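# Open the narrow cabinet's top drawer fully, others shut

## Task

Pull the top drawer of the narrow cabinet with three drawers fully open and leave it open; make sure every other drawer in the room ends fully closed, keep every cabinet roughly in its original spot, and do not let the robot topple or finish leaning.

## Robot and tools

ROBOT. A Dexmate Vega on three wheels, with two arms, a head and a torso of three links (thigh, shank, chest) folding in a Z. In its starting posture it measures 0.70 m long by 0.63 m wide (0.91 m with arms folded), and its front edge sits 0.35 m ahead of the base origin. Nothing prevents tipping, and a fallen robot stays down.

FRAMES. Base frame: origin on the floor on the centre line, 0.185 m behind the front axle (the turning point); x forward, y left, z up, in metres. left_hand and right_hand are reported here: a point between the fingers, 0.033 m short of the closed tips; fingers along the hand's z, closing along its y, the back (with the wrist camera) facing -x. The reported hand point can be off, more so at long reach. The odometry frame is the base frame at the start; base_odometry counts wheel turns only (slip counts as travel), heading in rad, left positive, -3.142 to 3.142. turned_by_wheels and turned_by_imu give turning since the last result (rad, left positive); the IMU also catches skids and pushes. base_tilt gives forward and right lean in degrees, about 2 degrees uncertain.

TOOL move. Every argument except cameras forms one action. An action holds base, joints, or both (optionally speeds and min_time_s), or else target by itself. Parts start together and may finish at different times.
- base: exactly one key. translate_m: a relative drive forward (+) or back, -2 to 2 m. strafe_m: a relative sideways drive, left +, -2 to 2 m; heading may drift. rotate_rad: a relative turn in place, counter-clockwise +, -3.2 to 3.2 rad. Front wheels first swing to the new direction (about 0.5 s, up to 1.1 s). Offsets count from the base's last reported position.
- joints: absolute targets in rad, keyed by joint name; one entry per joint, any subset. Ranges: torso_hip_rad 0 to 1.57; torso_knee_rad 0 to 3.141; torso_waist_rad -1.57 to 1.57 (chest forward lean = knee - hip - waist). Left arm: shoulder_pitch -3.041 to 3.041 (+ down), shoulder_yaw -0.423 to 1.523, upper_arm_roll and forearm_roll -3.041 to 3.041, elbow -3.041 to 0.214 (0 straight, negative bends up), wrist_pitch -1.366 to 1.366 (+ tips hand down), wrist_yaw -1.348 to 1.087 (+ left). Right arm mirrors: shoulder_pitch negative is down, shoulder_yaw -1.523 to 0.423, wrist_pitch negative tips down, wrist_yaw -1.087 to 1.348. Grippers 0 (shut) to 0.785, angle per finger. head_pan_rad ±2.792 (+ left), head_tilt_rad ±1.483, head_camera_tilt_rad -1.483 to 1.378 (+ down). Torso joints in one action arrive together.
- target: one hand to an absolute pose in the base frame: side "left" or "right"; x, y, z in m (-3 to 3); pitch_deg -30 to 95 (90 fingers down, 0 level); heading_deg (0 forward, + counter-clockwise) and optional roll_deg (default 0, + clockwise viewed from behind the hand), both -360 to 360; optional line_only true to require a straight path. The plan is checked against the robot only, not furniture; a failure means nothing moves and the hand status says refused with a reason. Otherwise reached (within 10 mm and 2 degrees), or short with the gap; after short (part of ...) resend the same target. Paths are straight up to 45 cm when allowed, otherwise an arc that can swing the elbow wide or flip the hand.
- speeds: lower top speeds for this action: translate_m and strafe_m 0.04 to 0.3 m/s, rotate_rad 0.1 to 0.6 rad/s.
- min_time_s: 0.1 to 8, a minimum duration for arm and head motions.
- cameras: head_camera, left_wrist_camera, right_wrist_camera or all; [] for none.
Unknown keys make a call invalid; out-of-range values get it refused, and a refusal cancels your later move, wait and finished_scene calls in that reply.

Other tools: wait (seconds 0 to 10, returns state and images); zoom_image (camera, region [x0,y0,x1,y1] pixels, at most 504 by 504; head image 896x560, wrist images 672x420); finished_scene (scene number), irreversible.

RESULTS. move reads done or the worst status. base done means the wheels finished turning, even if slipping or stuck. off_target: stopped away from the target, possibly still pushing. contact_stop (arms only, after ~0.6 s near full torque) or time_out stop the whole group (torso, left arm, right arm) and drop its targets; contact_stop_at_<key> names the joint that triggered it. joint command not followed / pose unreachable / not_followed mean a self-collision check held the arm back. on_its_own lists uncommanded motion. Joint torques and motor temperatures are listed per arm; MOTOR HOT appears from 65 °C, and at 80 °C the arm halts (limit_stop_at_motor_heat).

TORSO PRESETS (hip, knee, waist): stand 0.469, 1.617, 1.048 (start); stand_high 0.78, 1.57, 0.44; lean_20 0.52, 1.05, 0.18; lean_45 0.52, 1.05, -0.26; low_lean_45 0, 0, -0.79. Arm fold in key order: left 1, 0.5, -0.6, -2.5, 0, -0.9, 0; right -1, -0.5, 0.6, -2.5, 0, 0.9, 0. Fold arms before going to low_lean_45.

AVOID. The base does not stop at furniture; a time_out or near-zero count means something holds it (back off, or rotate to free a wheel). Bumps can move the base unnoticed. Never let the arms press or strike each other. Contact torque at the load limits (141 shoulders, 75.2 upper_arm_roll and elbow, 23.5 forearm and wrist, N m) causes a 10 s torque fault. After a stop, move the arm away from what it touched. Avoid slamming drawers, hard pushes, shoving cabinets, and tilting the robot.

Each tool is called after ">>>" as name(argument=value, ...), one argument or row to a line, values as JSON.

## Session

>>> move(
  joints={"head_pan_rad":1.3,"head_camera_tilt_rad":0.3},
  cameras=["head_camera"],
)

>>> move(
  joints={"head_pan_rad":2.7,"head_camera_tilt_rad":0.3},
  cameras=["head_camera"],
)

Scene clock: 1.53 s.
Joint torques (N m): left_arm=[5.19 -1.44 -0.58 -2.9 0.13 -1.92 -0.11] | right_arm=[-5.01 -1.1 0.23 -2.5 0.24 2.28 -0.13]
Motor temperatures (°C): left_arm=[31 31 31 26 40 36 41] | right_arm=[30 27 33 31 36 36 33]
move: done
base_odometry: x=+0.000 y=+0.000 heading=+0.000
turned_by_wheels: +0.000
turned_by_imu: +0.000
base_tilt: forward=+0.1 right=+0.7
base_status: not commanded
joint_positions: torso_hip_rad=+0.469 torso_knee_rad=+1.617 torso_waist_rad=+1.048 left_shoulder_pitch_rad=+2.189 left_shoulder_yaw_rad=-0.007 left_upper_arm_roll_rad=+0.016 left_elbow_rad=-1.090 left_forearm_roll_rad=+0.013 left_wrist_pitch_rad=-0.515 left_wrist_yaw_rad=+0.020 left_gripper_rad=+0.005 right_shoulder_pitch_rad=-2.209 right_shoulder_yaw_rad=-0.016 right_upper_arm_roll_rad=+0.009 right_elbow_rad=-1.106 right_forearm_roll_rad=-0.010 right_wrist_pitch_rad=+0.494 right_wrist_yaw_rad=-0.018 right_gripper_rad=+0.005 head_pan_rad=+1.300 head_tilt_rad=+0.000 head_camera_tilt_rad=+0.300
joint_status: all done
chest: x=-0.0111 y=+0.0000 z=+1.4155 quat_wxyz=(+0.999, +0.000, +0.050, +0.000) (m; base frame)
left_hand: x=+0.2066 y=+0.2195 z=+0.6100 quat_wxyz=(+0.429, +0.002, +0.903, +0.000) pitch_deg=+39.1 heading_deg=-0.2 roll_deg=+0.1 back=up (m; base frame)
right_hand: x=+0.1929 y=-0.2468 z=+0.6050 quat_wxyz=(+0.418, -0.007, +0.908, -0.015) pitch_deg=+40.6 heading_deg=-1.6 roll_deg=-2.5 back=up (m; base frame)
pictures: head_camera

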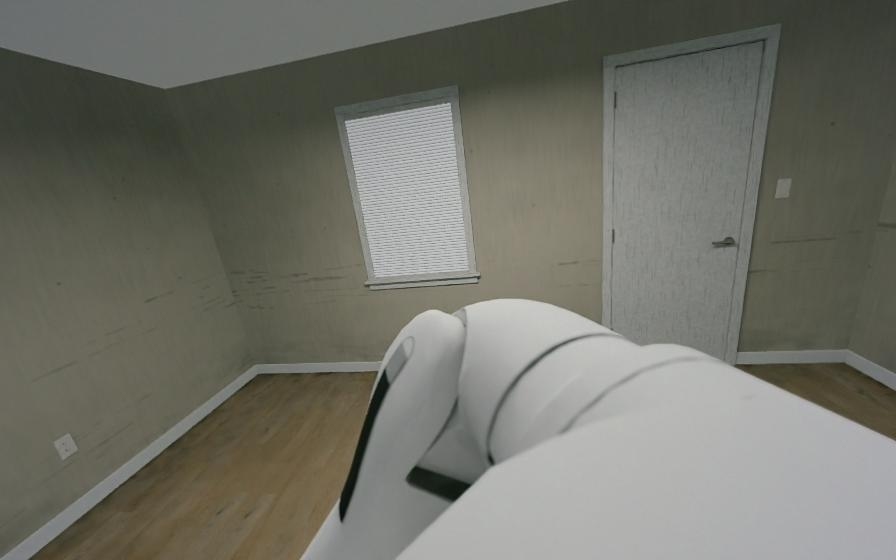

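Scene clock: 3.13 s.
Joint torques (N m): left_arm=[4.23 -0.13 -0.77 -1.46 -0.01 -3.54 0.1] | right_arm=[-3.96 -1.46 0.85 -2.56 0.12 2.13 -0.11]
Motor temperatures (°C): left_arm=[31 31 31 26 40 36 41] | right_arm=[30 27 33 31 36 36 33]
move: done
base_odometry: x=+0.000 y=+0.000 heading=+0.000
turned_by_wheels: +0.000
turned_by_imu: +0.000
base_tilt: forward=+0.1 right=+0.7
base_status: not commanded
joint_positions: torso_hip_rad=+0.469 torso_knee_rad=+1.617 torso_waist_rad=+1.048 left_shoulder_pitch_rad=+2.189 left_shoulder_yaw_rad=-0.007 left_upper_arm_roll_rad=+0.016 left_elbow_rad=-1.090 left_forearm_roll_rad=+0.013 left_wrist_pitch_rad=-0.515 left_wrist_yaw_rad=+0.020 left_gripper_rad=+0.005 right_shoulder_pitch_rad=-2.209 right_shoulder_yaw_rad=-0.016 right_upper_arm_roll_rad=+0.009 right_elbow_rad=-1.106 right_forearm_roll_rad=-0.010 right_wrist_pitch_rad=+0.494 right_wrist_yaw_rad=-0.018 right_gripper_rad=+0.005 head_pan_rad=+2.700 head_tilt_rad=+0.000 head_camera_tilt_rad=+0.300
joint_status: all done
chest: x=-0.0111 y=+0.0000 z=+1.4155 quat_wxyz=(+0.999, +0.000, +0.050, +0.000) (m; base frame)
left_hand: x=+0.2066 y=+0.2195 z=+0.6100 quat_wxyz=(+0.429, +0.002, +0.903, +0.000) pitch_deg=+39.1 heading_deg=-0.2 roll_deg=+0.1 back=up (m; base frame)
right_hand: x=+0.1929 y=-0.2468 z=+0.6050 quat_wxyz=(+0.418, -0.007, +0.908, -0.015) pitch_deg=+40.6 heading_deg=-1.6 roll_deg=-2.5 back=up (m; base frame)
pictures: head_camera

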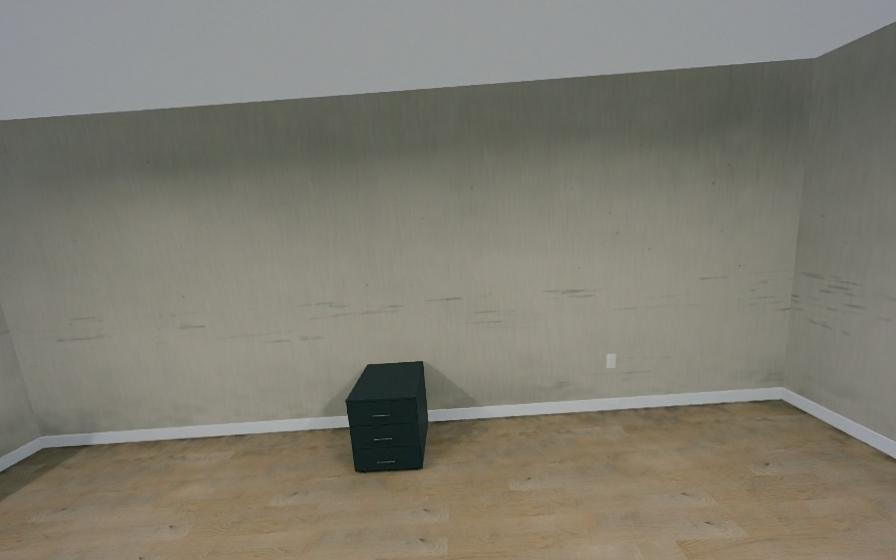

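>>> move(
  base={"rotate_rad":2.78},
  joints={"torso_hip_rad":0.52,"torso_knee_rad":1.05,"torso_waist_rad":-0.5,"head_pan_rad":0,"head_camera_tilt_rad":-0.35,"right_shoulder_pitch_rad":-1.1,"right_shoulder_yaw_rad":-0.2,"left_shoulder_pitch_rad":0.772,"left_shoulder_yaw_rad":0.168,"left_upper_arm_roll_rad":0.565,"left_elbow_rad":-1.215,"left_forearm_roll_rad":1.183,"left_wrist_pitch_rad":0.452,"left_wrist_yaw_rad":0.287,"left_gripper_rad":0.27},
  cameras=["head_camera","left_wrist_camera"],
)

Scene clock: 11.47 s.
Joint torques (N m): left_arm=[-13.27 2.87 1.39 -5.96 1.54 0.5 1.35] | right_arm=[10.21 -4.51 2.01 -1.79 0.33 2.7 -0.42]
Motor temperatures (°C): left_arm=[31 31 31 26 40 36 41] | right_arm=[30 27 33 31 36 36 33]
move: done
base_odometry: x=+0.003 y=+0.000 heading=+2.789
turned_by_wheels: +2.789
turned_by_imu: +2.774
base_tilt: forward=+0.1 right=+0.8
base_status: done
joint_positions: torso_hip_rad=+0.520 torso_knee_rad=+1.050 torso_waist_rad=-0.500 left_shoulder_pitch_rad=+0.773 left_shoulder_yaw_rad=+0.168 left_upper_arm_roll_rad=+0.565 left_elbow_rad=-1.215 left_forearm_roll_rad=+1.183 left_wrist_pitch_rad=+0.452 left_wrist_yaw_rad=+0.287 left_gripper_rad=+0.270 right_shoulder_pitch_rad=-1.100 right_shoulder_yaw_rad=-0.200 right_upper_arm_roll_rad=+0.009 right_elbow_rad=-1.106 right_forearm_roll_rad=-0.010 right_wrist_pitch_rad=+0.494 right_wrist_yaw_rad=-0.018 right_gripper_rad=+0.005 head_pan_rad=+0.000 head_tilt_rad=+0.000 head_camera_tilt_rad=-0.350
joint_status: all done
chest: x=+0.1174 y=+0.0000 z=+1.1409 quat_wxyz=(+0.870, +0.000, +0.493, +0.000) (m; base frame)
left_hand: x=+0.6191 y=+0.1401 z=+0.4341 quat_wxyz=(+0.379, +0.597, +0.597, +0.379) pitch_deg=+25.2 heading_deg=+0.0 roll_deg=-90.0 (m; base frame)
right_hand: x=+0.4677 y=-0.3237 z=+0.3882 quat_wxyz=(+0.495, -0.086, +0.862, -0.059) pitch_deg=+30.2 heading_deg=-1.1 roll_deg=-12.5 back=up (m; base frame)
pictures: head_camera, left_wrist_camera

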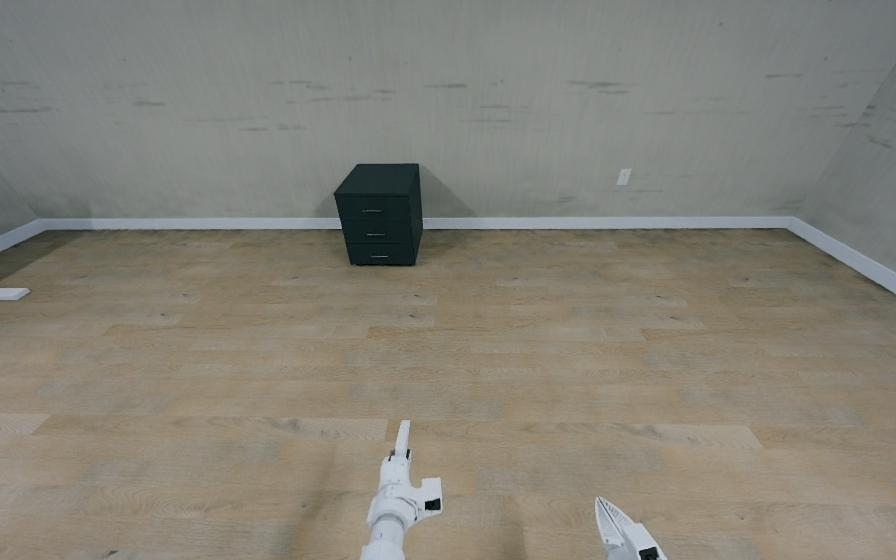

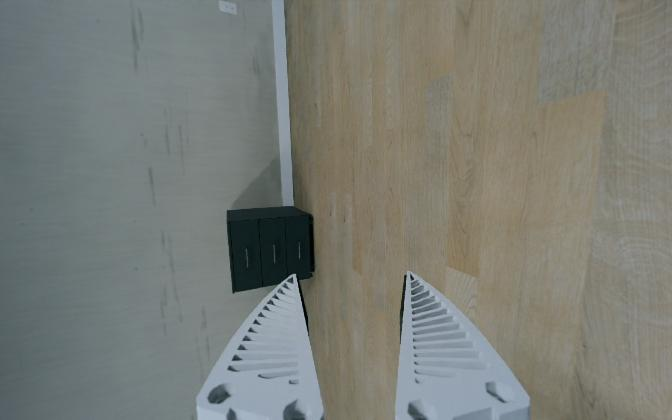

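>>> move(
  base={"strafe_m":0.3},
  cameras=[],
)

>>> move(
  base={"translate_m":1.2},
  cameras=["head_camera","left_wrist_camera"],
)

Scene clock: 15.07 s.
Joint torques (N m): left_arm=[-12.71 0.12 1 -5.74 1.34 0.22 1.26] | right_arm=[11.19 -5.89 1.8 -3.17 0.19 3.02 -0.37]
Motor temperatures (°C): left_arm=[31 31 31 26 40 36 41] | right_arm=[30 27 33 31 36 36 33]
move: done
base_odometry: x=-0.099 y=-0.281 heading=+2.796
turned_by_wheels: +0.008
turned_by_imu: +0.003
base_tilt: forward=+0.1 right=+0.7
base_status: done
joint_positions: torso_hip_rad=+0.520 torso_knee_rad=+1.050 torso_waist_rad=-0.500 left_shoulder_pitch_rad=+0.772 left_shoulder_yaw_rad=+0.168 left_upper_arm_roll_rad=+0.565 left_elbow_rad=-1.215 left_forearm_roll_rad=+1.183 left_wrist_pitch_rad=+0.452 left_wrist_yaw_rad=+0.287 left_gripper_rad=+0.270 right_shoulder_pitch_rad=-1.100 right_shoulder_yaw_rad=-0.200 right_upper_arm_roll_rad=+0.009 right_elbow_rad=-1.106 right_forearm_roll_rad=-0.010 right_wrist_pitch_rad=+0.494 right_wrist_yaw_rad=-0.018 right_gripper_rad=+0.005 head_pan_rad=+0.000 head_tilt_rad=+0.000 head_camera_tilt_rad=-0.350
joint_status: not commanded
chest: x=+0.1174 y=+0.0000 z=+1.1409 quat_wxyz=(+0.870, +0.000, +0.493, +0.000) (m; base frame)
left_hand: x=+0.6193 y=+0.1401 z=+0.4344 quat_wxyz=(+0.379, +0.597, +0.597, +0.379) pitch_deg=+25.2 heading_deg=+0.0 roll_deg=-90.0 (m; base frame)
right_hand: x=+0.4677 y=-0.3237 z=+0.3883 quat_wxyz=(+0.495, -0.086, +0.862, -0.059) pitch_deg=+30.2 heading_deg=-1.1 roll_deg=-12.5 back=up (m; base frame)
pictures: none
No camera images: "cameras" was empty.

Scene clock: 21.23 s.
Joint torques (N m): left_arm=[-12.16 -0.72 0.69 -6.41 1.25 -0.47 1.19] | right_arm=[10.03 -4.78 1.95 -3.52 0.29 2.91 -0.32]
Motor temperatures (°C): left_arm=[32 31 31 26 40 36 41] | right_arm=[30 27 33 31 36 36 33]
move: done
base_odometry: x=-1.228 y=+0.125 heading=+2.795
turned_by_wheels: -0.001
turned_by_imu: -0.004
base_tilt: forward=+0.0 right=+0.8
base_status: done
joint_positions: torso_hip_rad=+0.520 torso_knee_rad=+1.050 torso_waist_rad=-0.500 left_shoulder_pitch_rad=+0.772 left_shoulder_yaw_rad=+0.168 left_upper_arm_roll_rad=+0.565 left_elbow_rad=-1.215 left_forearm_roll_rad=+1.183 left_wrist_pitch_rad=+0.452 left_wrist_yaw_rad=+0.287 left_gripper_rad=+0.270 right_shoulder_pitch_rad=-1.100 right_shoulder_yaw_rad=-0.200 right_upper_arm_roll_rad=+0.009 right_elbow_rad=-1.106 right_forearm_roll_rad=-0.010 right_wrist_pitch_rad=+0.494 right_wrist_yaw_rad=-0.018 right_gripper_rad=+0.005 head_pan_rad=+0.000 head_tilt_rad=+0.000 head_camera_tilt_rad=-0.350
joint_status: not commanded
chest: x=+0.1174 y=+0.0000 z=+1.1409 quat_wxyz=(+0.870, +0.000, +0.493, +0.000) (m; base frame)
left_hand: x=+0.6193 y=+0.1401 z=+0.4344 quat_wxyz=(+0.379, +0.597, +0.597, +0.379) pitch_deg=+25.2 heading_deg=+0.0 roll_deg=-90.0 (m; base frame)
right_hand: x=+0.4678 y=-0.3237 z=+0.3883 quat_wxyz=(+0.495, -0.086, +0.862, -0.059) pitch_deg=+30.2 heading_deg=-1.1 roll_deg=-12.5 back=up (m; base frame)
pictures: head_camera, left_wrist_camera

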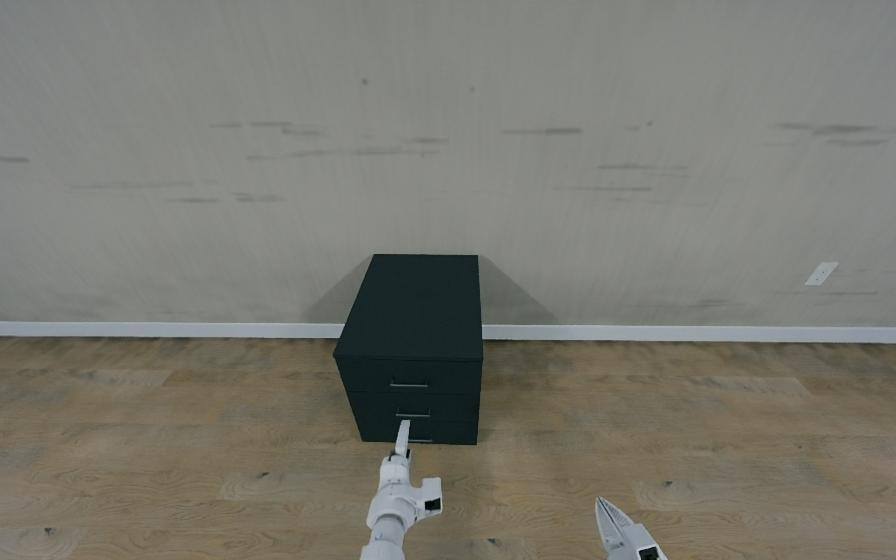

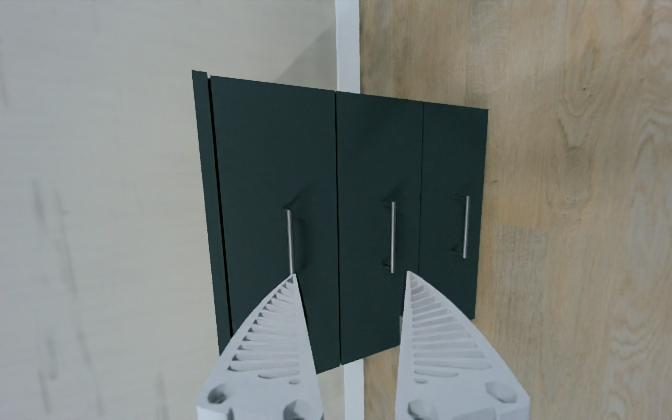

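>>> move(
  base={"translate_m":0.213},
  speeds={"translate_m":0.2},
  cameras=["left_wrist_camera"],
)

Scene clock: 24.10 s.
Joint torques (N m): left_arm=[-43.78 -1.2 -12.97 -8.71 0.87 0.54 0.19] | right_arm=[8.57 -4.1 2.2 -3.49 0.29 2.83 -0.42]
Motor temperatures (°C): left_arm=[32 31 31 26 40 36 41] | right_arm=[30 27 33 31 36 36 33]
move: done
base_odometry: x=-1.428 y=+0.197 heading=+2.795
turned_by_wheels: +0.000
turned_by_imu: +0.000
base_tilt: forward=+0.0 right=+0.8
base_status: done
joint_positions: torso_hip_rad=+0.520 torso_knee_rad=+1.050 torso_waist_rad=-0.500 left_shoulder_pitch_rad=+0.773 left_shoulder_yaw_rad=+0.168 left_upper_arm_roll_rad=+0.566 left_elbow_rad=-1.214 left_forearm_roll_rad=+1.183 left_wrist_pitch_rad=+0.452 left_wrist_yaw_rad=+0.287 left_gripper_rad=+0.270 right_shoulder_pitch_rad=-1.100 right_shoulder_yaw_rad=-0.200 right_upper_arm_roll_rad=+0.009 right_elbow_rad=-1.106 right_forearm_roll_rad=-0.010 right_wrist_pitch_rad=+0.494 right_wrist_yaw_rad=-0.018 right_gripper_rad=+0.005 head_pan_rad=+0.000 head_tilt_rad=+0.000 head_camera_tilt_rad=-0.350
joint_status: not commanded
chest: x=+0.1171 y=+0.0000 z=+1.1409 quat_wxyz=(+0.870, +0.000, +0.492, +0.000) (m; base frame)
left_hand: x=+0.6182 y=+0.1394 z=+0.4339 quat_wxyz=(+0.379, +0.598, +0.597, +0.379) pitch_deg=+25.2 heading_deg=-0.1 roll_deg=-90.0 (m; base frame)
right_hand: x=+0.4678 y=-0.3237 z=+0.3885 quat_wxyz=(+0.495, -0.086, +0.862, -0.059) pitch_deg=+30.1 heading_deg=-1.1 roll_deg=-12.5 back=up (m; base frame)
pictures: left_wrist_camera

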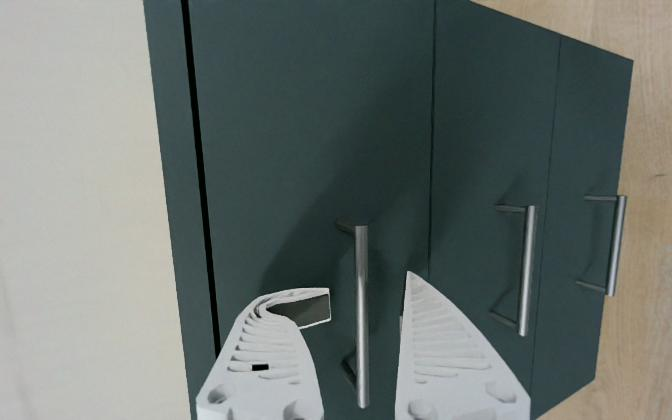

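>>> move(
  base={"translate_m":-0.015},
  joints={"left_gripper_rad":0.0},
  cameras=[],
)

>>> move(
  base={"translate_m":-0.3},
  speeds={"translate_m":0.18},
  cameras=[],
)

>>> move(
  base={"translate_m":-0.13},
  speeds={"translate_m":0.08},
  cameras=["head_camera","left_wrist_camera"],
)

Scene clock: 25.40 s.
Joint torques (N m): left_arm=[-22.07 -0.53 -7.64 -5.46 0.96 0.94 0.61] | right_arm=[7.56 -4.65 2.21 -3.51 0.29 2.71 -0.21]
Motor temperatures (°C): left_arm=[32 31 31 26 40 36 41] | right_arm=[30 27 33 31 36 36 33]
move: done
base_odometry: x=-1.414 y=+0.192 heading=+2.795
turned_by_wheels: +0.000
turned_by_imu: +0.000
base_tilt: forward=+0.1 right=+0.8
base_status: done
joint_positions: torso_hip_rad=+0.520 torso_knee_rad=+1.050 torso_waist_rad=-0.500 left_shoulder_pitch_rad=+0.773 left_shoulder_yaw_rad=+0.168 left_upper_arm_roll_rad=+0.565 left_elbow_rad=-1.215 left_forearm_roll_rad=+1.183 left_wrist_pitch_rad=+0.452 left_wrist_yaw_rad=+0.287 left_gripper_rad=+0.000 right_shoulder_pitch_rad=-1.100 right_shoulder_yaw_rad=-0.200 right_upper_arm_roll_rad=+0.009 right_elbow_rad=-1.106 right_forearm_roll_rad=-0.010 right_wrist_pitch_rad=+0.494 right_wrist_yaw_rad=-0.018 right_gripper_rad=+0.005 head_pan_rad=+0.000 head_tilt_rad=+0.000 head_camera_tilt_rad=-0.350
joint_status: all done
chest: x=+0.1172 y=+0.0000 z=+1.1409 quat_wxyz=(+0.870, +0.000, +0.493, +0.000) (m; base frame)
left_hand: x=+0.6189 y=+0.1397 z=+0.4344 quat_wxyz=(+0.379, +0.597, +0.597, +0.379) pitch_deg=+25.2 heading_deg=+0.0 roll_deg=-90.0 (m; base frame)
right_hand: x=+0.4678 y=-0.3237 z=+0.3884 quat_wxyz=(+0.495, -0.086, +0.862, -0.059) pitch_deg=+30.1 heading_deg=-1.1 roll_deg=-12.5 back=up (m; base frame)
pictures: none
No camera images: "cameras" was empty.

Scene clock: 28.33 s.
Joint torques (N m): left_arm=[-2.94 -4.73 1.94 -3.83 1.07 -3.2 0.08] | right_arm=[8.29 -3.21 2.13 -3.17 0.21 2.86 -0.49]
Motor temperatures (°C): left_arm=[32 31 31 26 40 36 41] | right_arm=[30 27 33 31 36 36 33]
move: done
base_odometry: x=-1.132 y=+0.090 heading=+2.794
turned_by_wheels: -0.001
turned_by_imu: +0.000
base_tilt: forward=+0.1 right=+0.7
base_status: done
joint_positions: torso_hip_rad=+0.520 torso_knee_rad=+1.050 torso_waist_rad=-0.500 left_shoulder_pitch_rad=+0.772 left_shoulder_yaw_rad=+0.168 left_upper_arm_roll_rad=+0.565 left_elbow_rad=-1.215 left_forearm_roll_rad=+1.183 left_wrist_pitch_rad=+0.453 left_wrist_yaw_rad=+0.287 left_gripper_rad=+0.000 right_shoulder_pitch_rad=-1.100 right_shoulder_yaw_rad=-0.200 right_upper_arm_roll_rad=+0.009 right_elbow_rad=-1.106 right_forearm_roll_rad=-0.010 right_wrist_pitch_rad=+0.494 right_wrist_yaw_rad=-0.018 right_gripper_rad=+0.005 head_pan_rad=+0.000 head_tilt_rad=+0.000 head_camera_tilt_rad=-0.350
joint_status: not commanded
chest: x=+0.1173 y=+0.0000 z=+1.1409 quat_wxyz=(+0.870, +0.000, +0.493, +0.000) (m; base frame)
left_hand: x=+0.6197 y=+0.1406 z=+0.4349 quat_wxyz=(+0.379, +0.597, +0.597, +0.380) pitch_deg=+25.1 heading_deg=+0.1 roll_deg=-89.9 (m; base frame)
right_hand: x=+0.4678 y=-0.3237 z=+0.3884 quat_wxyz=(+0.495, -0.086, +0.862, -0.059) pitch_deg=+30.1 heading_deg=-1.1 roll_deg=-12.5 back=up (m; base frame)
pictures: none
No camera images: "cameras" was empty.

Scene clock: 30.90 s.
Joint torques (N m): left_arm=[-4.5 -2.44 0.82 -5.81 0.86 0.16 0.9] | right_arm=[7.15 -4.03 2.27 -3.37 0.36 2.29 -0.34]
Motor temperatures (°C): left_arm=[32 31 31 26 40 36 41] | right_arm=[30 27 33 31 36 37 33]
move: done
base_odometry: x=-1.010 y=+0.046 heading=+2.793
turned_by_wheels: -0.001
turned_by_imu: -0.001
base_tilt: forward=+0.0 right=+0.8
base_status: done
joint_positions: torso_hip_rad=+0.520 torso_knee_rad=+1.050 torso_waist_rad=-0.500 left_shoulder_pitch_rad=+0.772 left_shoulder_yaw_rad=+0.168 left_upper_arm_roll_rad=+0.565 left_elbow_rad=-1.215 left_forearm_roll_rad=+1.183 left_wrist_pitch_rad=+0.452 left_wrist_yaw_rad=+0.287 left_gripper_rad=+0.000 right_shoulder_pitch_rad=-1.100 right_shoulder_yaw_rad=-0.200 right_upper_arm_roll_rad=+0.009 right_elbow_rad=-1.106 right_forearm_roll_rad=-0.010 right_wrist_pitch_rad=+0.494 right_wrist_yaw_rad=-0.018 right_gripper_rad=+0.005 head_pan_rad=+0.000 head_tilt_rad=+0.000 head_camera_tilt_rad=-0.350
joint_status: not commanded
chest: x=+0.1173 y=+0.0000 z=+1.1409 quat_wxyz=(+0.870, +0.000, +0.493, +0.000) (m; base frame)
left_hand: x=+0.6196 y=+0.1402 z=+0.4347 quat_wxyz=(+0.379, +0.597, +0.597, +0.379) pitch_deg=+25.2 heading_deg=+0.0 roll_deg=-90.0 (m; base frame)
right_hand: x=+0.4678 y=-0.3237 z=+0.3883 quat_wxyz=(+0.495, -0.086, +0.862, -0.059) pitch_deg=+30.1 heading_deg=-1.1 roll_deg=-12.5 back=up (m; base frame)
pictures: head_camera, left_wrist_camera

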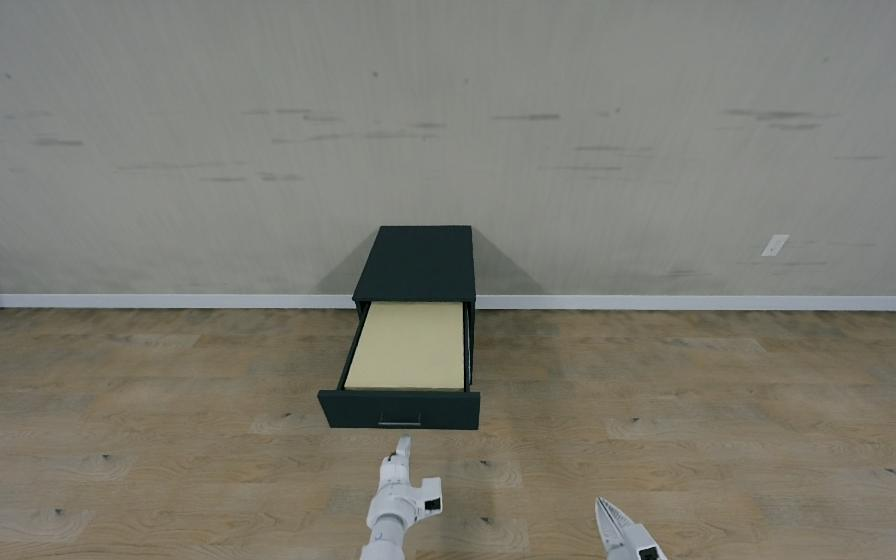

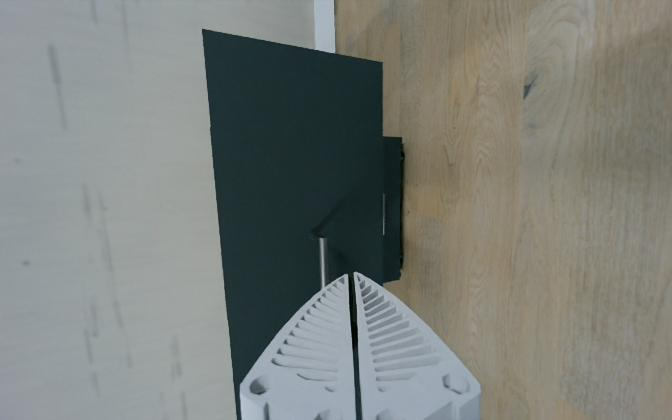

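>>> finished_scene(
  scene=2,
)

The scene is finished: the task was done.


## Next scene

The same job, from a new start.

>>> move(
  joints={"head_pan_rad":1.5,"head_camera_tilt_rad":0.3},
  cameras=["head_camera"],
)

>>> move(
  joints={"head_pan_rad":2.75,"head_camera_tilt_rad":0.3},
  cameras=["head_camera"],
)

Scene clock: 1.67 s.
Joint torques (N m): left_arm=[5.29 0.46 -1.06 -2.74 0.26 -1.93 -0.11] | right_arm=[-4.79 -0.79 0.22 -1.64 0.11 1.51 0.07]
Motor temperatures (°C): left_arm=[31 31 31 26 40 35 41] | right_arm=[29 27 32 31 36 36 33]
move: done
base_odometry: x=+0.000 y=+0.000 heading=+0.000
turned_by_wheels: +0.000
turned_by_imu: +0.000
base_tilt: forward=+0.0 right=+0.8
base_status: not commanded
joint_positions: torso_hip_rad=+0.469 torso_knee_rad=+1.617 torso_waist_rad=+1.048 left_shoulder_pitch_rad=+2.199 left_shoulder_yaw_rad=+0.008 left_upper_arm_roll_rad=-0.009 left_elbow_rad=-1.083 left_forearm_roll_rad=+0.016 left_wrist_pitch_rad=-0.484 left_wrist_yaw_rad=+0.004 left_gripper_rad=+0.005 right_shoulder_pitch_rad=-2.209 right_shoulder_yaw_rad=+0.017 right_upper_arm_roll_rad=-0.013 right_elbow_rad=-1.119 right_forearm_roll_rad=-0.015 right_wrist_pitch_rad=+0.484 right_wrist_yaw_rad=-0.019 right_gripper_rad=+0.005 head_pan_rad=+1.500 head_tilt_rad=+0.000 head_camera_tilt_rad=+0.300
joint_status: all done
chest: x=-0.0111 y=+0.0000 z=+1.4155 quat_wxyz=(+0.999, +0.000, +0.050, +0.000) (m; base frame)
left_hand: x=+0.1862 y=+0.2374 z=+0.5952 quat_wxyz=(+0.407, +0.009, +0.913, +0.007) pitch_deg=+41.9 heading_deg=+0.4 roll_deg=+1.6 back=up (m; base frame)
right_hand: x=+0.1977 y=-0.2171 z=+0.6067 quat_wxyz=(+0.419, +0.002, +0.908, +0.001) pitch_deg=+40.4 heading_deg=+0.0 roll_deg=+0.2 back=up (m; base frame)
pictures: head_camera

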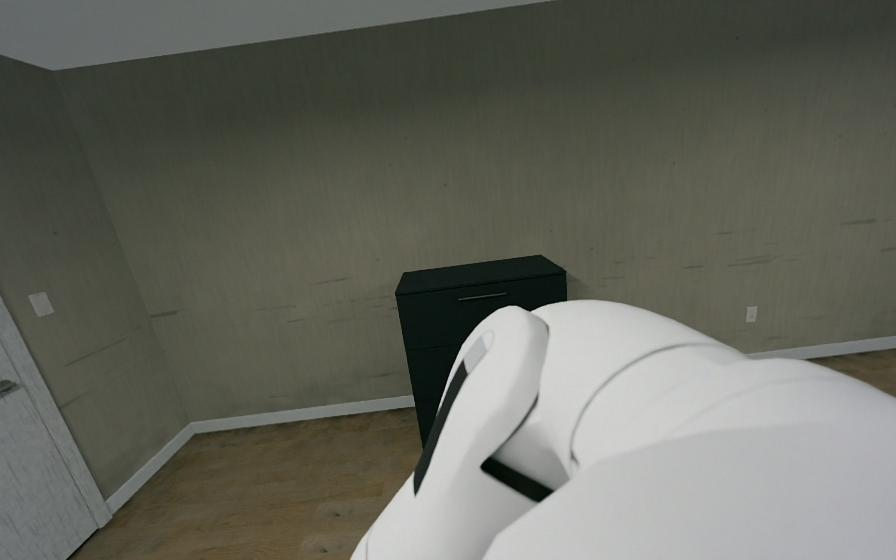

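Scene clock: 3.17 s.
Joint torques (N m): left_arm=[5.16 -0.24 -0.93 -2.26 0.21 -2.35 -0.13] | right_arm=[-5.01 -1.46 0.09 -2.38 0.13 2.12 -0.09]
Motor temperatures (°C): left_arm=[31 31 31 26 40 35 41] | right_arm=[29 27 32 31 36 36 33]
move: done
base_odometry: x=+0.000 y=+0.000 heading=+0.000
turned_by_wheels: +0.000
turned_by_imu: +0.000
base_tilt: forward=+0.1 right=+0.8
base_status: not commanded
joint_positions: torso_hip_rad=+0.469 torso_knee_rad=+1.617 torso_waist_rad=+1.048 left_shoulder_pitch_rad=+2.199 left_shoulder_yaw_rad=+0.008 left_upper_arm_roll_rad=-0.009 left_elbow_rad=-1.083 left_forearm_roll_rad=+0.016 left_wrist_pitch_rad=-0.484 left_wrist_yaw_rad=+0.004 left_gripper_rad=+0.005 right_shoulder_pitch_rad=-2.209 right_shoulder_yaw_rad=+0.017 right_upper_arm_roll_rad=-0.013 right_elbow_rad=-1.119 right_forearm_roll_rad=-0.015 right_wrist_pitch_rad=+0.484 right_wrist_yaw_rad=-0.019 right_gripper_rad=+0.005 head_pan_rad=+2.750 head_tilt_rad=+0.000 head_camera_tilt_rad=+0.300
joint_status: all done
chest: x=-0.0111 y=+0.0000 z=+1.4155 quat_wxyz=(+0.999, +0.000, +0.050, +0.000) (m; base frame)
left_hand: x=+0.1862 y=+0.2374 z=+0.5952 quat_wxyz=(+0.407, +0.009, +0.913, +0.007) pitch_deg=+41.9 heading_deg=+0.4 roll_deg=+1.6 back=up (m; base frame)
right_hand: x=+0.1977 y=-0.2171 z=+0.6067 quat_wxyz=(+0.419, +0.002, +0.908, +0.001) pitch_deg=+40.4 heading_deg=+0.0 roll_deg=+0.2 back=up (m; base frame)
pictures: head_camera

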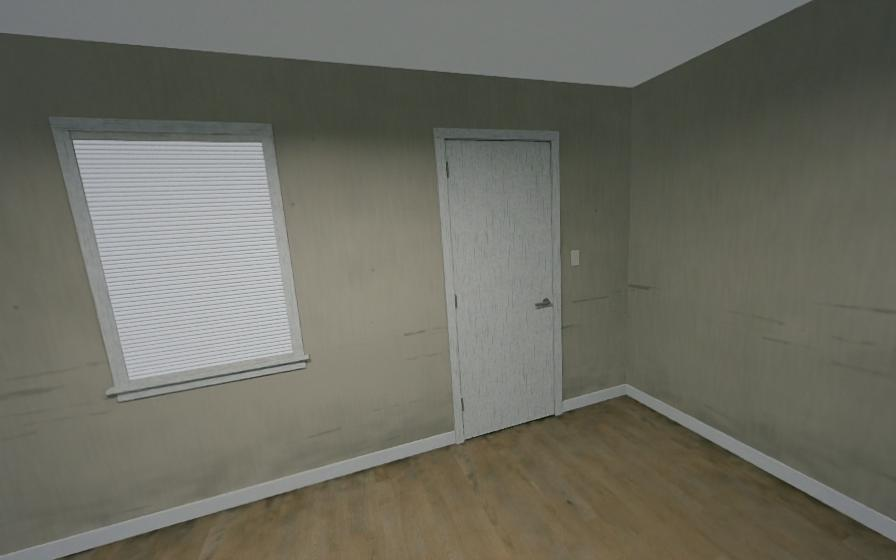

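>>> move(
  base={"rotate_rad":-1.6},
  joints={"torso_hip_rad":0.52,"torso_knee_rad":1.05,"torso_waist_rad":-0.5,"head_pan_rad":0,"head_camera_tilt_rad":-0.35,"right_shoulder_pitch_rad":-1.1,"right_shoulder_yaw_rad":-0.2,"left_shoulder_pitch_rad":0.772,"left_shoulder_yaw_rad":0.168,"left_upper_arm_roll_rad":0.565,"left_elbow_rad":-1.215,"left_forearm_roll_rad":1.183,"left_wrist_pitch_rad":0.452,"left_wrist_yaw_rad":0.287,"left_gripper_rad":0.27},
  cameras=["head_camera"],
)

Scene clock: 10.70 s.
Joint torques (N m): left_arm=[-12.91 1.68 1.76 -6.2 1.39 -1.08 1.42] | right_arm=[9.66 -6.39 2.71 -2.71 0.23 2.07 -0.26]
Motor temperatures (°C): left_arm=[31 31 31 26 40 36 41] | right_arm=[29 27 32 31 36 36 33]
move: done
base_odometry: x=+0.002 y=+0.001 heading=-1.605
turned_by_wheels: -1.605
turned_by_imu: -1.596
base_tilt: forward=+0.0 right=+0.7
base_status: done
joint_positions: torso_hip_rad=+0.520 torso_knee_rad=+1.050 torso_waist_rad=-0.500 left_shoulder_pitch_rad=+0.773 left_shoulder_yaw_rad=+0.168 left_upper_arm_roll_rad=+0.565 left_elbow_rad=-1.215 left_forearm_roll_rad=+1.183 left_wrist_pitch_rad=+0.452 left_wrist_yaw_rad=+0.287 left_gripper_rad=+0.270 right_shoulder_pitch_rad=-1.100 right_shoulder_yaw_rad=-0.200 right_upper_arm_roll_rad=-0.013 right_elbow_rad=-1.119 right_forearm_roll_rad=-0.015 right_wrist_pitch_rad=+0.484 right_wrist_yaw_rad=-0.019 right_gripper_rad=+0.005 head_pan_rad=+0.000 head_tilt_rad=+0.000 head_camera_tilt_rad=-0.350
joint_status: all done
chest: x=+0.1174 y=+0.0000 z=+1.1409 quat_wxyz=(+0.870, +0.000, +0.493, +0.000) (m; base frame)
left_hand: x=+0.6191 y=+0.1401 z=+0.4341 quat_wxyz=(+0.379, +0.597, +0.597, +0.379) pitch_deg=+25.2 heading_deg=+0.0 roll_deg=-90.0 (m; base frame)
right_hand: x=+0.4698 y=-0.3073 z=+0.3878 quat_wxyz=(+0.495, -0.094, +0.862, -0.050) pitch_deg=+30.3 heading_deg=+0.5 roll_deg=-11.9 back=up (m; base frame)
pictures: head_camera

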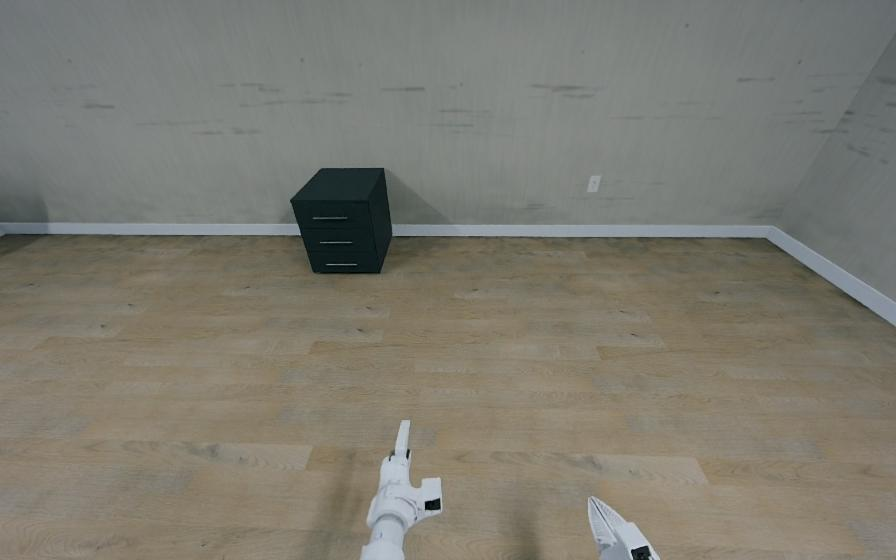

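>>> move(
  base={"strafe_m":0.53},
  cameras=[],
)

>>> move(
  base={"translate_m":1.12},
  cameras=["head_camera","left_wrist_camera"],
)

Scene clock: 14.77 s.
Joint torques (N m): left_arm=[-12.4 -0.57 0.94 -6.29 1.69 -0.01 1.33] | right_arm=[9.89 -3.68 2.27 -4.13 0.13 3.03 -0.34]
Motor temperatures (°C): left_arm=[31 31 31 26 40 35 41] | right_arm=[30 27 32 31 36 36 33]
move: done
base_odometry: x=+0.529 y=-0.013 heading=-1.591
turned_by_wheels: +0.013
turned_by_imu: +0.006
base_tilt: forward=+0.0 right=+0.7
base_status: done
joint_positions: torso_hip_rad=+0.520 torso_knee_rad=+1.050 torso_waist_rad=-0.500 left_shoulder_pitch_rad=+0.772 left_shoulder_yaw_rad=+0.168 left_upper_arm_roll_rad=+0.565 left_elbow_rad=-1.215 left_forearm_roll_rad=+1.183 left_wrist_pitch_rad=+0.452 left_wrist_yaw_rad=+0.287 left_gripper_rad=+0.270 right_shoulder_pitch_rad=-1.100 right_shoulder_yaw_rad=-0.200 right_upper_arm_roll_rad=-0.013 right_elbow_rad=-1.119 right_forearm_roll_rad=-0.015 right_wrist_pitch_rad=+0.484 right_wrist_yaw_rad=-0.019 right_gripper_rad=+0.005 head_pan_rad=+0.000 head_tilt_rad=+0.000 head_camera_tilt_rad=-0.350
joint_status: not commanded
chest: x=+0.1174 y=+0.0000 z=+1.1409 quat_wxyz=(+0.870, +0.000, +0.493, +0.000) (m; base frame)
left_hand: x=+0.6193 y=+0.1401 z=+0.4343 quat_wxyz=(+0.379, +0.597, +0.597, +0.379) pitch_deg=+25.2 heading_deg=+0.0 roll_deg=-90.0 (m; base frame)
right_hand: x=+0.4699 y=-0.3074 z=+0.3879 quat_wxyz=(+0.495, -0.094, +0.862, -0.050) pitch_deg=+30.3 heading_deg=+0.5 roll_deg=-11.9 back=up (m; base frame)
pictures: none
No camera images: "cameras" was empty.

Scene clock: 20.57 s.
Joint torques (N m): left_arm=[-12.54 -1.27 1.28 -6.68 1.44 -0.61 1.47] | right_arm=[9.28 -5.12 2.08 -3 0.27 2.79 -0.43]
Motor temperatures (°C): left_arm=[31 31 31 26 40 35 41] | right_arm=[30 27 32 31 36 36 33]
move: done
base_odometry: x=+0.507 y=-1.133 heading=-1.592
turned_by_wheels: -0.001
turned_by_imu: -0.004
base_tilt: forward=+0.1 right=+0.8
base_status: done
joint_positions: torso_hip_rad=+0.520 torso_knee_rad=+1.050 torso_waist_rad=-0.500 left_shoulder_pitch_rad=+0.772 left_shoulder_yaw_rad=+0.168 left_upper_arm_roll_rad=+0.565 left_elbow_rad=-1.215 left_forearm_roll_rad=+1.183 left_wrist_pitch_rad=+0.452 left_wrist_yaw_rad=+0.287 left_gripper_rad=+0.270 right_shoulder_pitch_rad=-1.100 right_shoulder_yaw_rad=-0.200 right_upper_arm_roll_rad=-0.013 right_elbow_rad=-1.119 right_forearm_roll_rad=-0.015 right_wrist_pitch_rad=+0.484 right_wrist_yaw_rad=-0.019 right_gripper_rad=+0.005 head_pan_rad=+0.000 head_tilt_rad=+0.000 head_camera_tilt_rad=-0.350
joint_status: not commanded
chest: x=+0.1174 y=+0.0000 z=+1.1409 quat_wxyz=(+0.870, +0.000, +0.493, +0.000) (m; base frame)
left_hand: x=+0.6193 y=+0.1401 z=+0.4344 quat_wxyz=(+0.379, +0.597, +0.597, +0.379) pitch_deg=+25.2 heading_deg=+0.0 roll_deg=-90.0 (m; base frame)
right_hand: x=+0.4699 y=-0.3074 z=+0.3879 quat_wxyz=(+0.496, -0.094, +0.862, -0.050) pitch_deg=+30.3 heading_deg=+0.5 roll_deg=-11.9 back=up (m; base frame)
pictures: head_camera, left_wrist_camera

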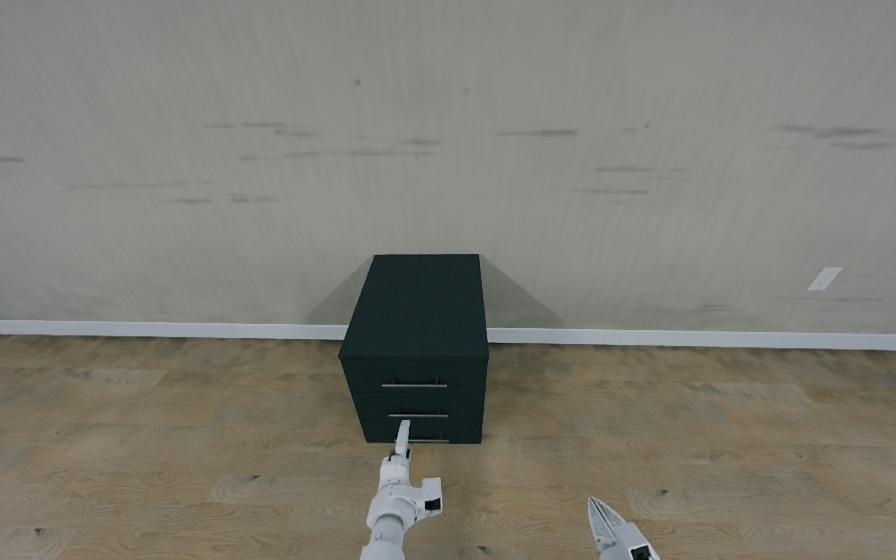

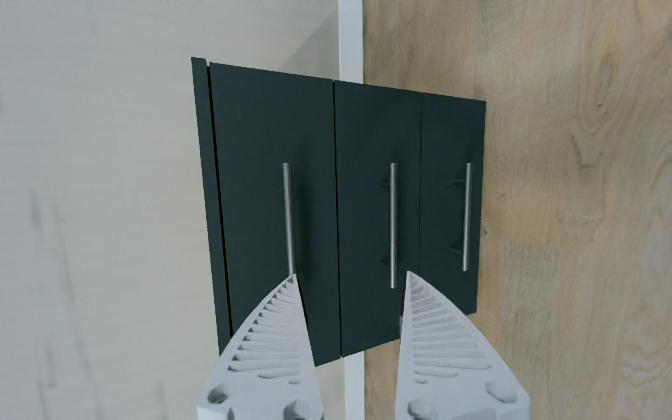

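>>> move(
  base={"translate_m":0.21},
  speeds={"translate_m":0.2},
  cameras=["left_wrist_camera"],
)

Scene clock: 23.27 s.
Joint torques (N m): left_arm=[-53.27 -5.57 -7.18 -15.1 3.52 -3.18 1.85] | right_arm=[7.09 -5.1 2.16 -3.02 0.23 2.15 -0.21]
Motor temperatures (°C): left_arm=[32 31 31 26 40 36 41] | right_arm=[30 27 32 31 36 36 33]
move: done
base_odometry: x=+0.503 y=-1.343 heading=-1.592
turned_by_wheels: +0.000
turned_by_imu: +0.000
base_tilt: forward=+0.0 right=+0.7
base_status: done
joint_positions: torso_hip_rad=+0.520 torso_knee_rad=+1.050 torso_waist_rad=-0.500 left_shoulder_pitch_rad=+0.774 left_shoulder_yaw_rad=+0.168 left_upper_arm_roll_rad=+0.565 left_elbow_rad=-1.214 left_forearm_roll_rad=+1.182 left_wrist_pitch_rad=+0.453 left_wrist_yaw_rad=+0.287 left_gripper_rad=+0.270 right_shoulder_pitch_rad=-1.100 right_shoulder_yaw_rad=-0.200 right_upper_arm_roll_rad=-0.013 right_elbow_rad=-1.119 right_forearm_roll_rad=-0.015 right_wrist_pitch_rad=+0.484 right_wrist_yaw_rad=-0.019 right_gripper_rad=+0.005 head_pan_rad=+0.000 head_tilt_rad=+0.000 head_camera_tilt_rad=-0.350
joint_status: not commanded
chest: x=+0.1170 y=+0.0000 z=+1.1410 quat_wxyz=(+0.870, +0.000, +0.492, +0.000) (m; base frame)
left_hand: x=+0.6177 y=+0.1403 z=+0.4333 quat_wxyz=(+0.378, +0.598, +0.597, +0.379) pitch_deg=+25.3 heading_deg=+0.1 roll_deg=-89.9 (m; base frame)
right_hand: x=+0.4699 y=-0.3074 z=+0.3881 quat_wxyz=(+0.496, -0.094, +0.862, -0.050) pitch_deg=+30.2 heading_deg=+0.5 roll_deg=-11.9 back=up (m; base frame)
pictures: left_wrist_camera

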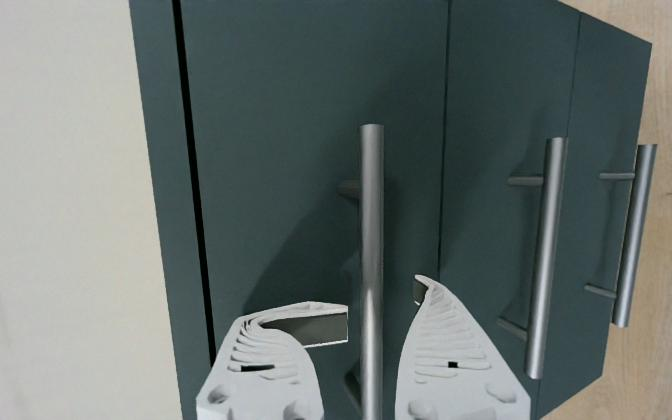

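>>> move(
  base={"translate_m":-0.02},
  joints={"left_gripper_rad":0.0},
  cameras=[],
)

>>> move(
  base={"translate_m":-0.3},
  speeds={"translate_m":0.18},
  cameras=[],
)

>>> move(
  base={"translate_m":-0.13},
  speeds={"translate_m":0.08},
  cameras=["head_camera","left_wrist_camera"],
)

Scene clock: 24.53 s.
Joint torques (N m): left_arm=[-39.62 -3.84 -7.87 -16.01 4.71 -0.68 4.88] | right_arm=[7.33 -5.4 2.31 -2.27 0.22 3.19 -0.57]
Motor temperatures (°C): left_arm=[32 31 31 26 40 36 41] | right_arm=[30 27 32 31 36 36 33]
move: done
base_odometry: x=+0.503 y=-1.322 heading=-1.592
turned_by_wheels: +0.000
turned_by_imu: -0.001
base_tilt: forward=+0.1 right=+0.8
base_status: done
joint_positions: torso_hip_rad=+0.520 torso_knee_rad=+1.050 torso_waist_rad=-0.500 left_shoulder_pitch_rad=+0.773 left_shoulder_yaw_rad=+0.168 left_upper_arm_roll_rad=+0.566 left_elbow_rad=-1.214 left_forearm_roll_rad=+1.182 left_wrist_pitch_rad=+0.452 left_wrist_yaw_rad=+0.285 left_gripper_rad=+0.000 right_shoulder_pitch_rad=-1.100 right_shoulder_yaw_rad=-0.200 right_upper_arm_roll_rad=-0.013 right_elbow_rad=-1.119 right_forearm_roll_rad=-0.015 right_wrist_pitch_rad=+0.484 right_wrist_yaw_rad=-0.019 right_gripper_rad=+0.005 head_pan_rad=+0.000 head_tilt_rad=+0.000 head_camera_tilt_rad=-0.350
joint_status: all done
chest: x=+0.1174 y=+0.0000 z=+1.1408 quat_wxyz=(+0.870, +0.000, +0.493, +0.000) (m; base frame)
left_hand: x=+0.6178 y=+0.1401 z=+0.4327 quat_wxyz=(+0.378, +0.598, +0.598, +0.378) pitch_deg=+25.4 heading_deg=+0.0 roll_deg=-90.0 (m; base frame)
right_hand: x=+0.4698 y=-0.3074 z=+0.3878 quat_wxyz=(+0.495, -0.094, +0.862, -0.050) pitch_deg=+30.3 heading_deg=+0.5 roll_deg=-11.9 back=up (m; base frame)
pictures: none
No camera images: "cameras" was empty.

Scene clock: 27.30 s.
Joint torques (N m): left_arm=[-6.31 -6.94 5.62 -8.65 2.4 -5.04 1.17] | right_arm=[6.74 -5.39 1.87 -4.24 0.25 2.18 -0.42]
Motor temperatures (°C): left_arm=[32 31 31 26 40 36 41] | right_arm=[30 27 32 31 36 36 33]
move: done
base_odometry: x=+0.509 y=-1.023 heading=-1.593
turned_by_wheels: -0.001
turned_by_imu: +0.000
base_tilt: forward=+0.1 right=+0.8
base_status: done
joint_positions: torso_hip_rad=+0.520 torso_knee_rad=+1.050 torso_waist_rad=-0.500 left_shoulder_pitch_rad=+0.772 left_shoulder_yaw_rad=+0.168 left_upper_arm_roll_rad=+0.564 left_elbow_rad=-1.215 left_forearm_roll_rad=+1.183 left_wrist_pitch_rad=+0.453 left_wrist_yaw_rad=+0.287 left_gripper_rad=+0.000 right_shoulder_pitch_rad=-1.100 right_shoulder_yaw_rad=-0.200 right_upper_arm_roll_rad=-0.013 right_elbow_rad=-1.119 right_forearm_roll_rad=-0.015 right_wrist_pitch_rad=+0.484 right_wrist_yaw_rad=-0.019 right_gripper_rad=+0.005 head_pan_rad=+0.000 head_tilt_rad=+0.000 head_camera_tilt_rad=-0.350
joint_status: not commanded
chest: x=+0.1173 y=+0.0000 z=+1.1409 quat_wxyz=(+0.870, +0.000, +0.493, +0.000) (m; base frame)
left_hand: x=+0.6194 y=+0.1411 z=+0.4344 quat_wxyz=(+0.378, +0.597, +0.597, +0.380) pitch_deg=+25.2 heading_deg=+0.1 roll_deg=-89.9 (m; base frame)
right_hand: x=+0.4699 y=-0.3074 z=+0.3879 quat_wxyz=(+0.496, -0.094, +0.862, -0.050) pitch_deg=+30.3 heading_deg=+0.5 roll_deg=-11.9 back=up (m; base frame)
pictures: none
No camera images: "cameras" was empty.

Scene clock: 29.80 s.
Joint torques (N m): left_arm=[-3.92 -4.95 1.35 -6.56 0.65 -0.26 0.7] | right_arm=[8.26 -4.26 2.08 -3.28 0.32 2.97 -0.33]
Motor temperatures (°C): left_arm=[32 31 31 26 40 36 41] | right_arm=[30 27 32 31 36 36 33]
move: done
base_odometry: x=+0.512 y=-0.893 heading=-1.594
turned_by_wheels: -0.001
turned_by_imu: -0.001
base_tilt: forward=+0.0 right=+0.8
base_status: done
joint_positions: torso_hip_rad=+0.520 torso_knee_rad=+1.050 torso_waist_rad=-0.500 left_shoulder_pitch_rad=+0.772 left_shoulder_yaw_rad=+0.168 left_upper_arm_roll_rad=+0.565 left_elbow_rad=-1.215 left_forearm_roll_rad=+1.183 left_wrist_pitch_rad=+0.452 left_wrist_yaw_rad=+0.287 left_gripper_rad=+0.000 right_shoulder_pitch_rad=-1.100 right_shoulder_yaw_rad=-0.200 right_upper_arm_roll_rad=-0.013 right_elbow_rad=-1.119 right_forearm_roll_rad=-0.015 right_wrist_pitch_rad=+0.484 right_wrist_yaw_rad=-0.019 right_gripper_rad=+0.005 head_pan_rad=+0.000 head_tilt_rad=+0.000 head_camera_tilt_rad=-0.350
joint_status: not commanded
chest: x=+0.1173 y=+0.0000 z=+1.1409 quat_wxyz=(+0.870, +0.000, +0.493, +0.000) (m; base frame)
left_hand: x=+0.6196 y=+0.1402 z=+0.4347 quat_wxyz=(+0.379, +0.597, +0.597, +0.379) pitch_deg=+25.2 heading_deg=+0.0 roll_deg=-90.0 (m; base frame)
right_hand: x=+0.4700 y=-0.3074 z=+0.3880 quat_wxyz=(+0.496, -0.094, +0.862, -0.050) pitch_deg=+30.3 heading_deg=+0.5 roll_deg=-11.9 back=up (m; base frame)
pictures: head_camera, left_wrist_camera

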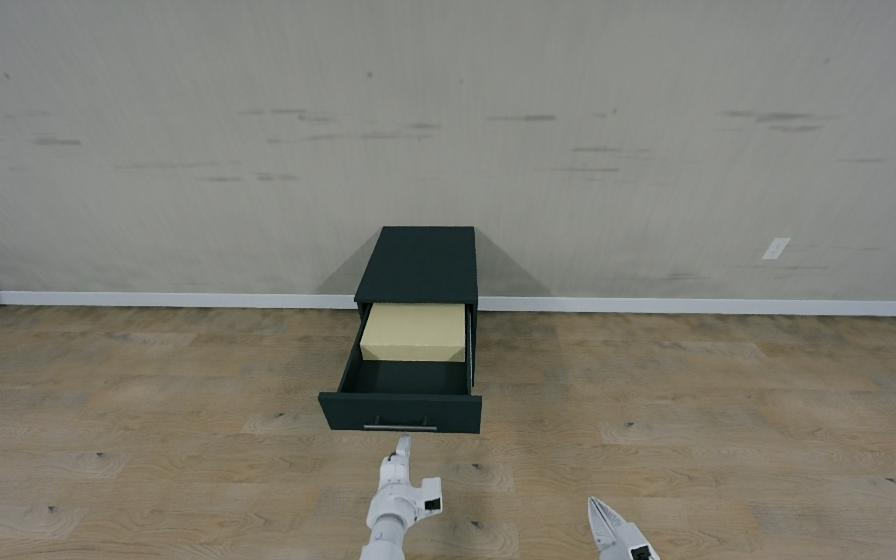

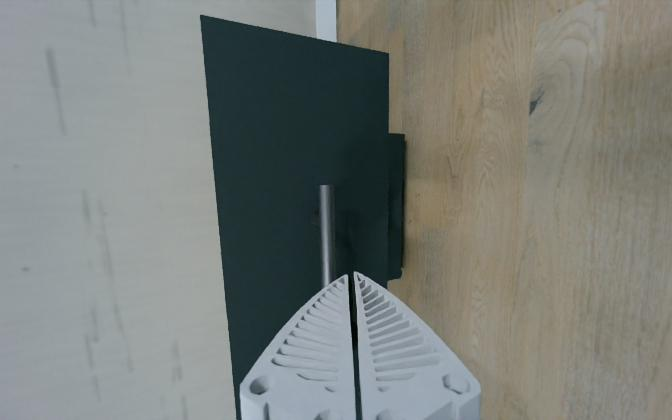

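>>> finished_scene(
  scene=3,
)

The scene is finished: the task was done.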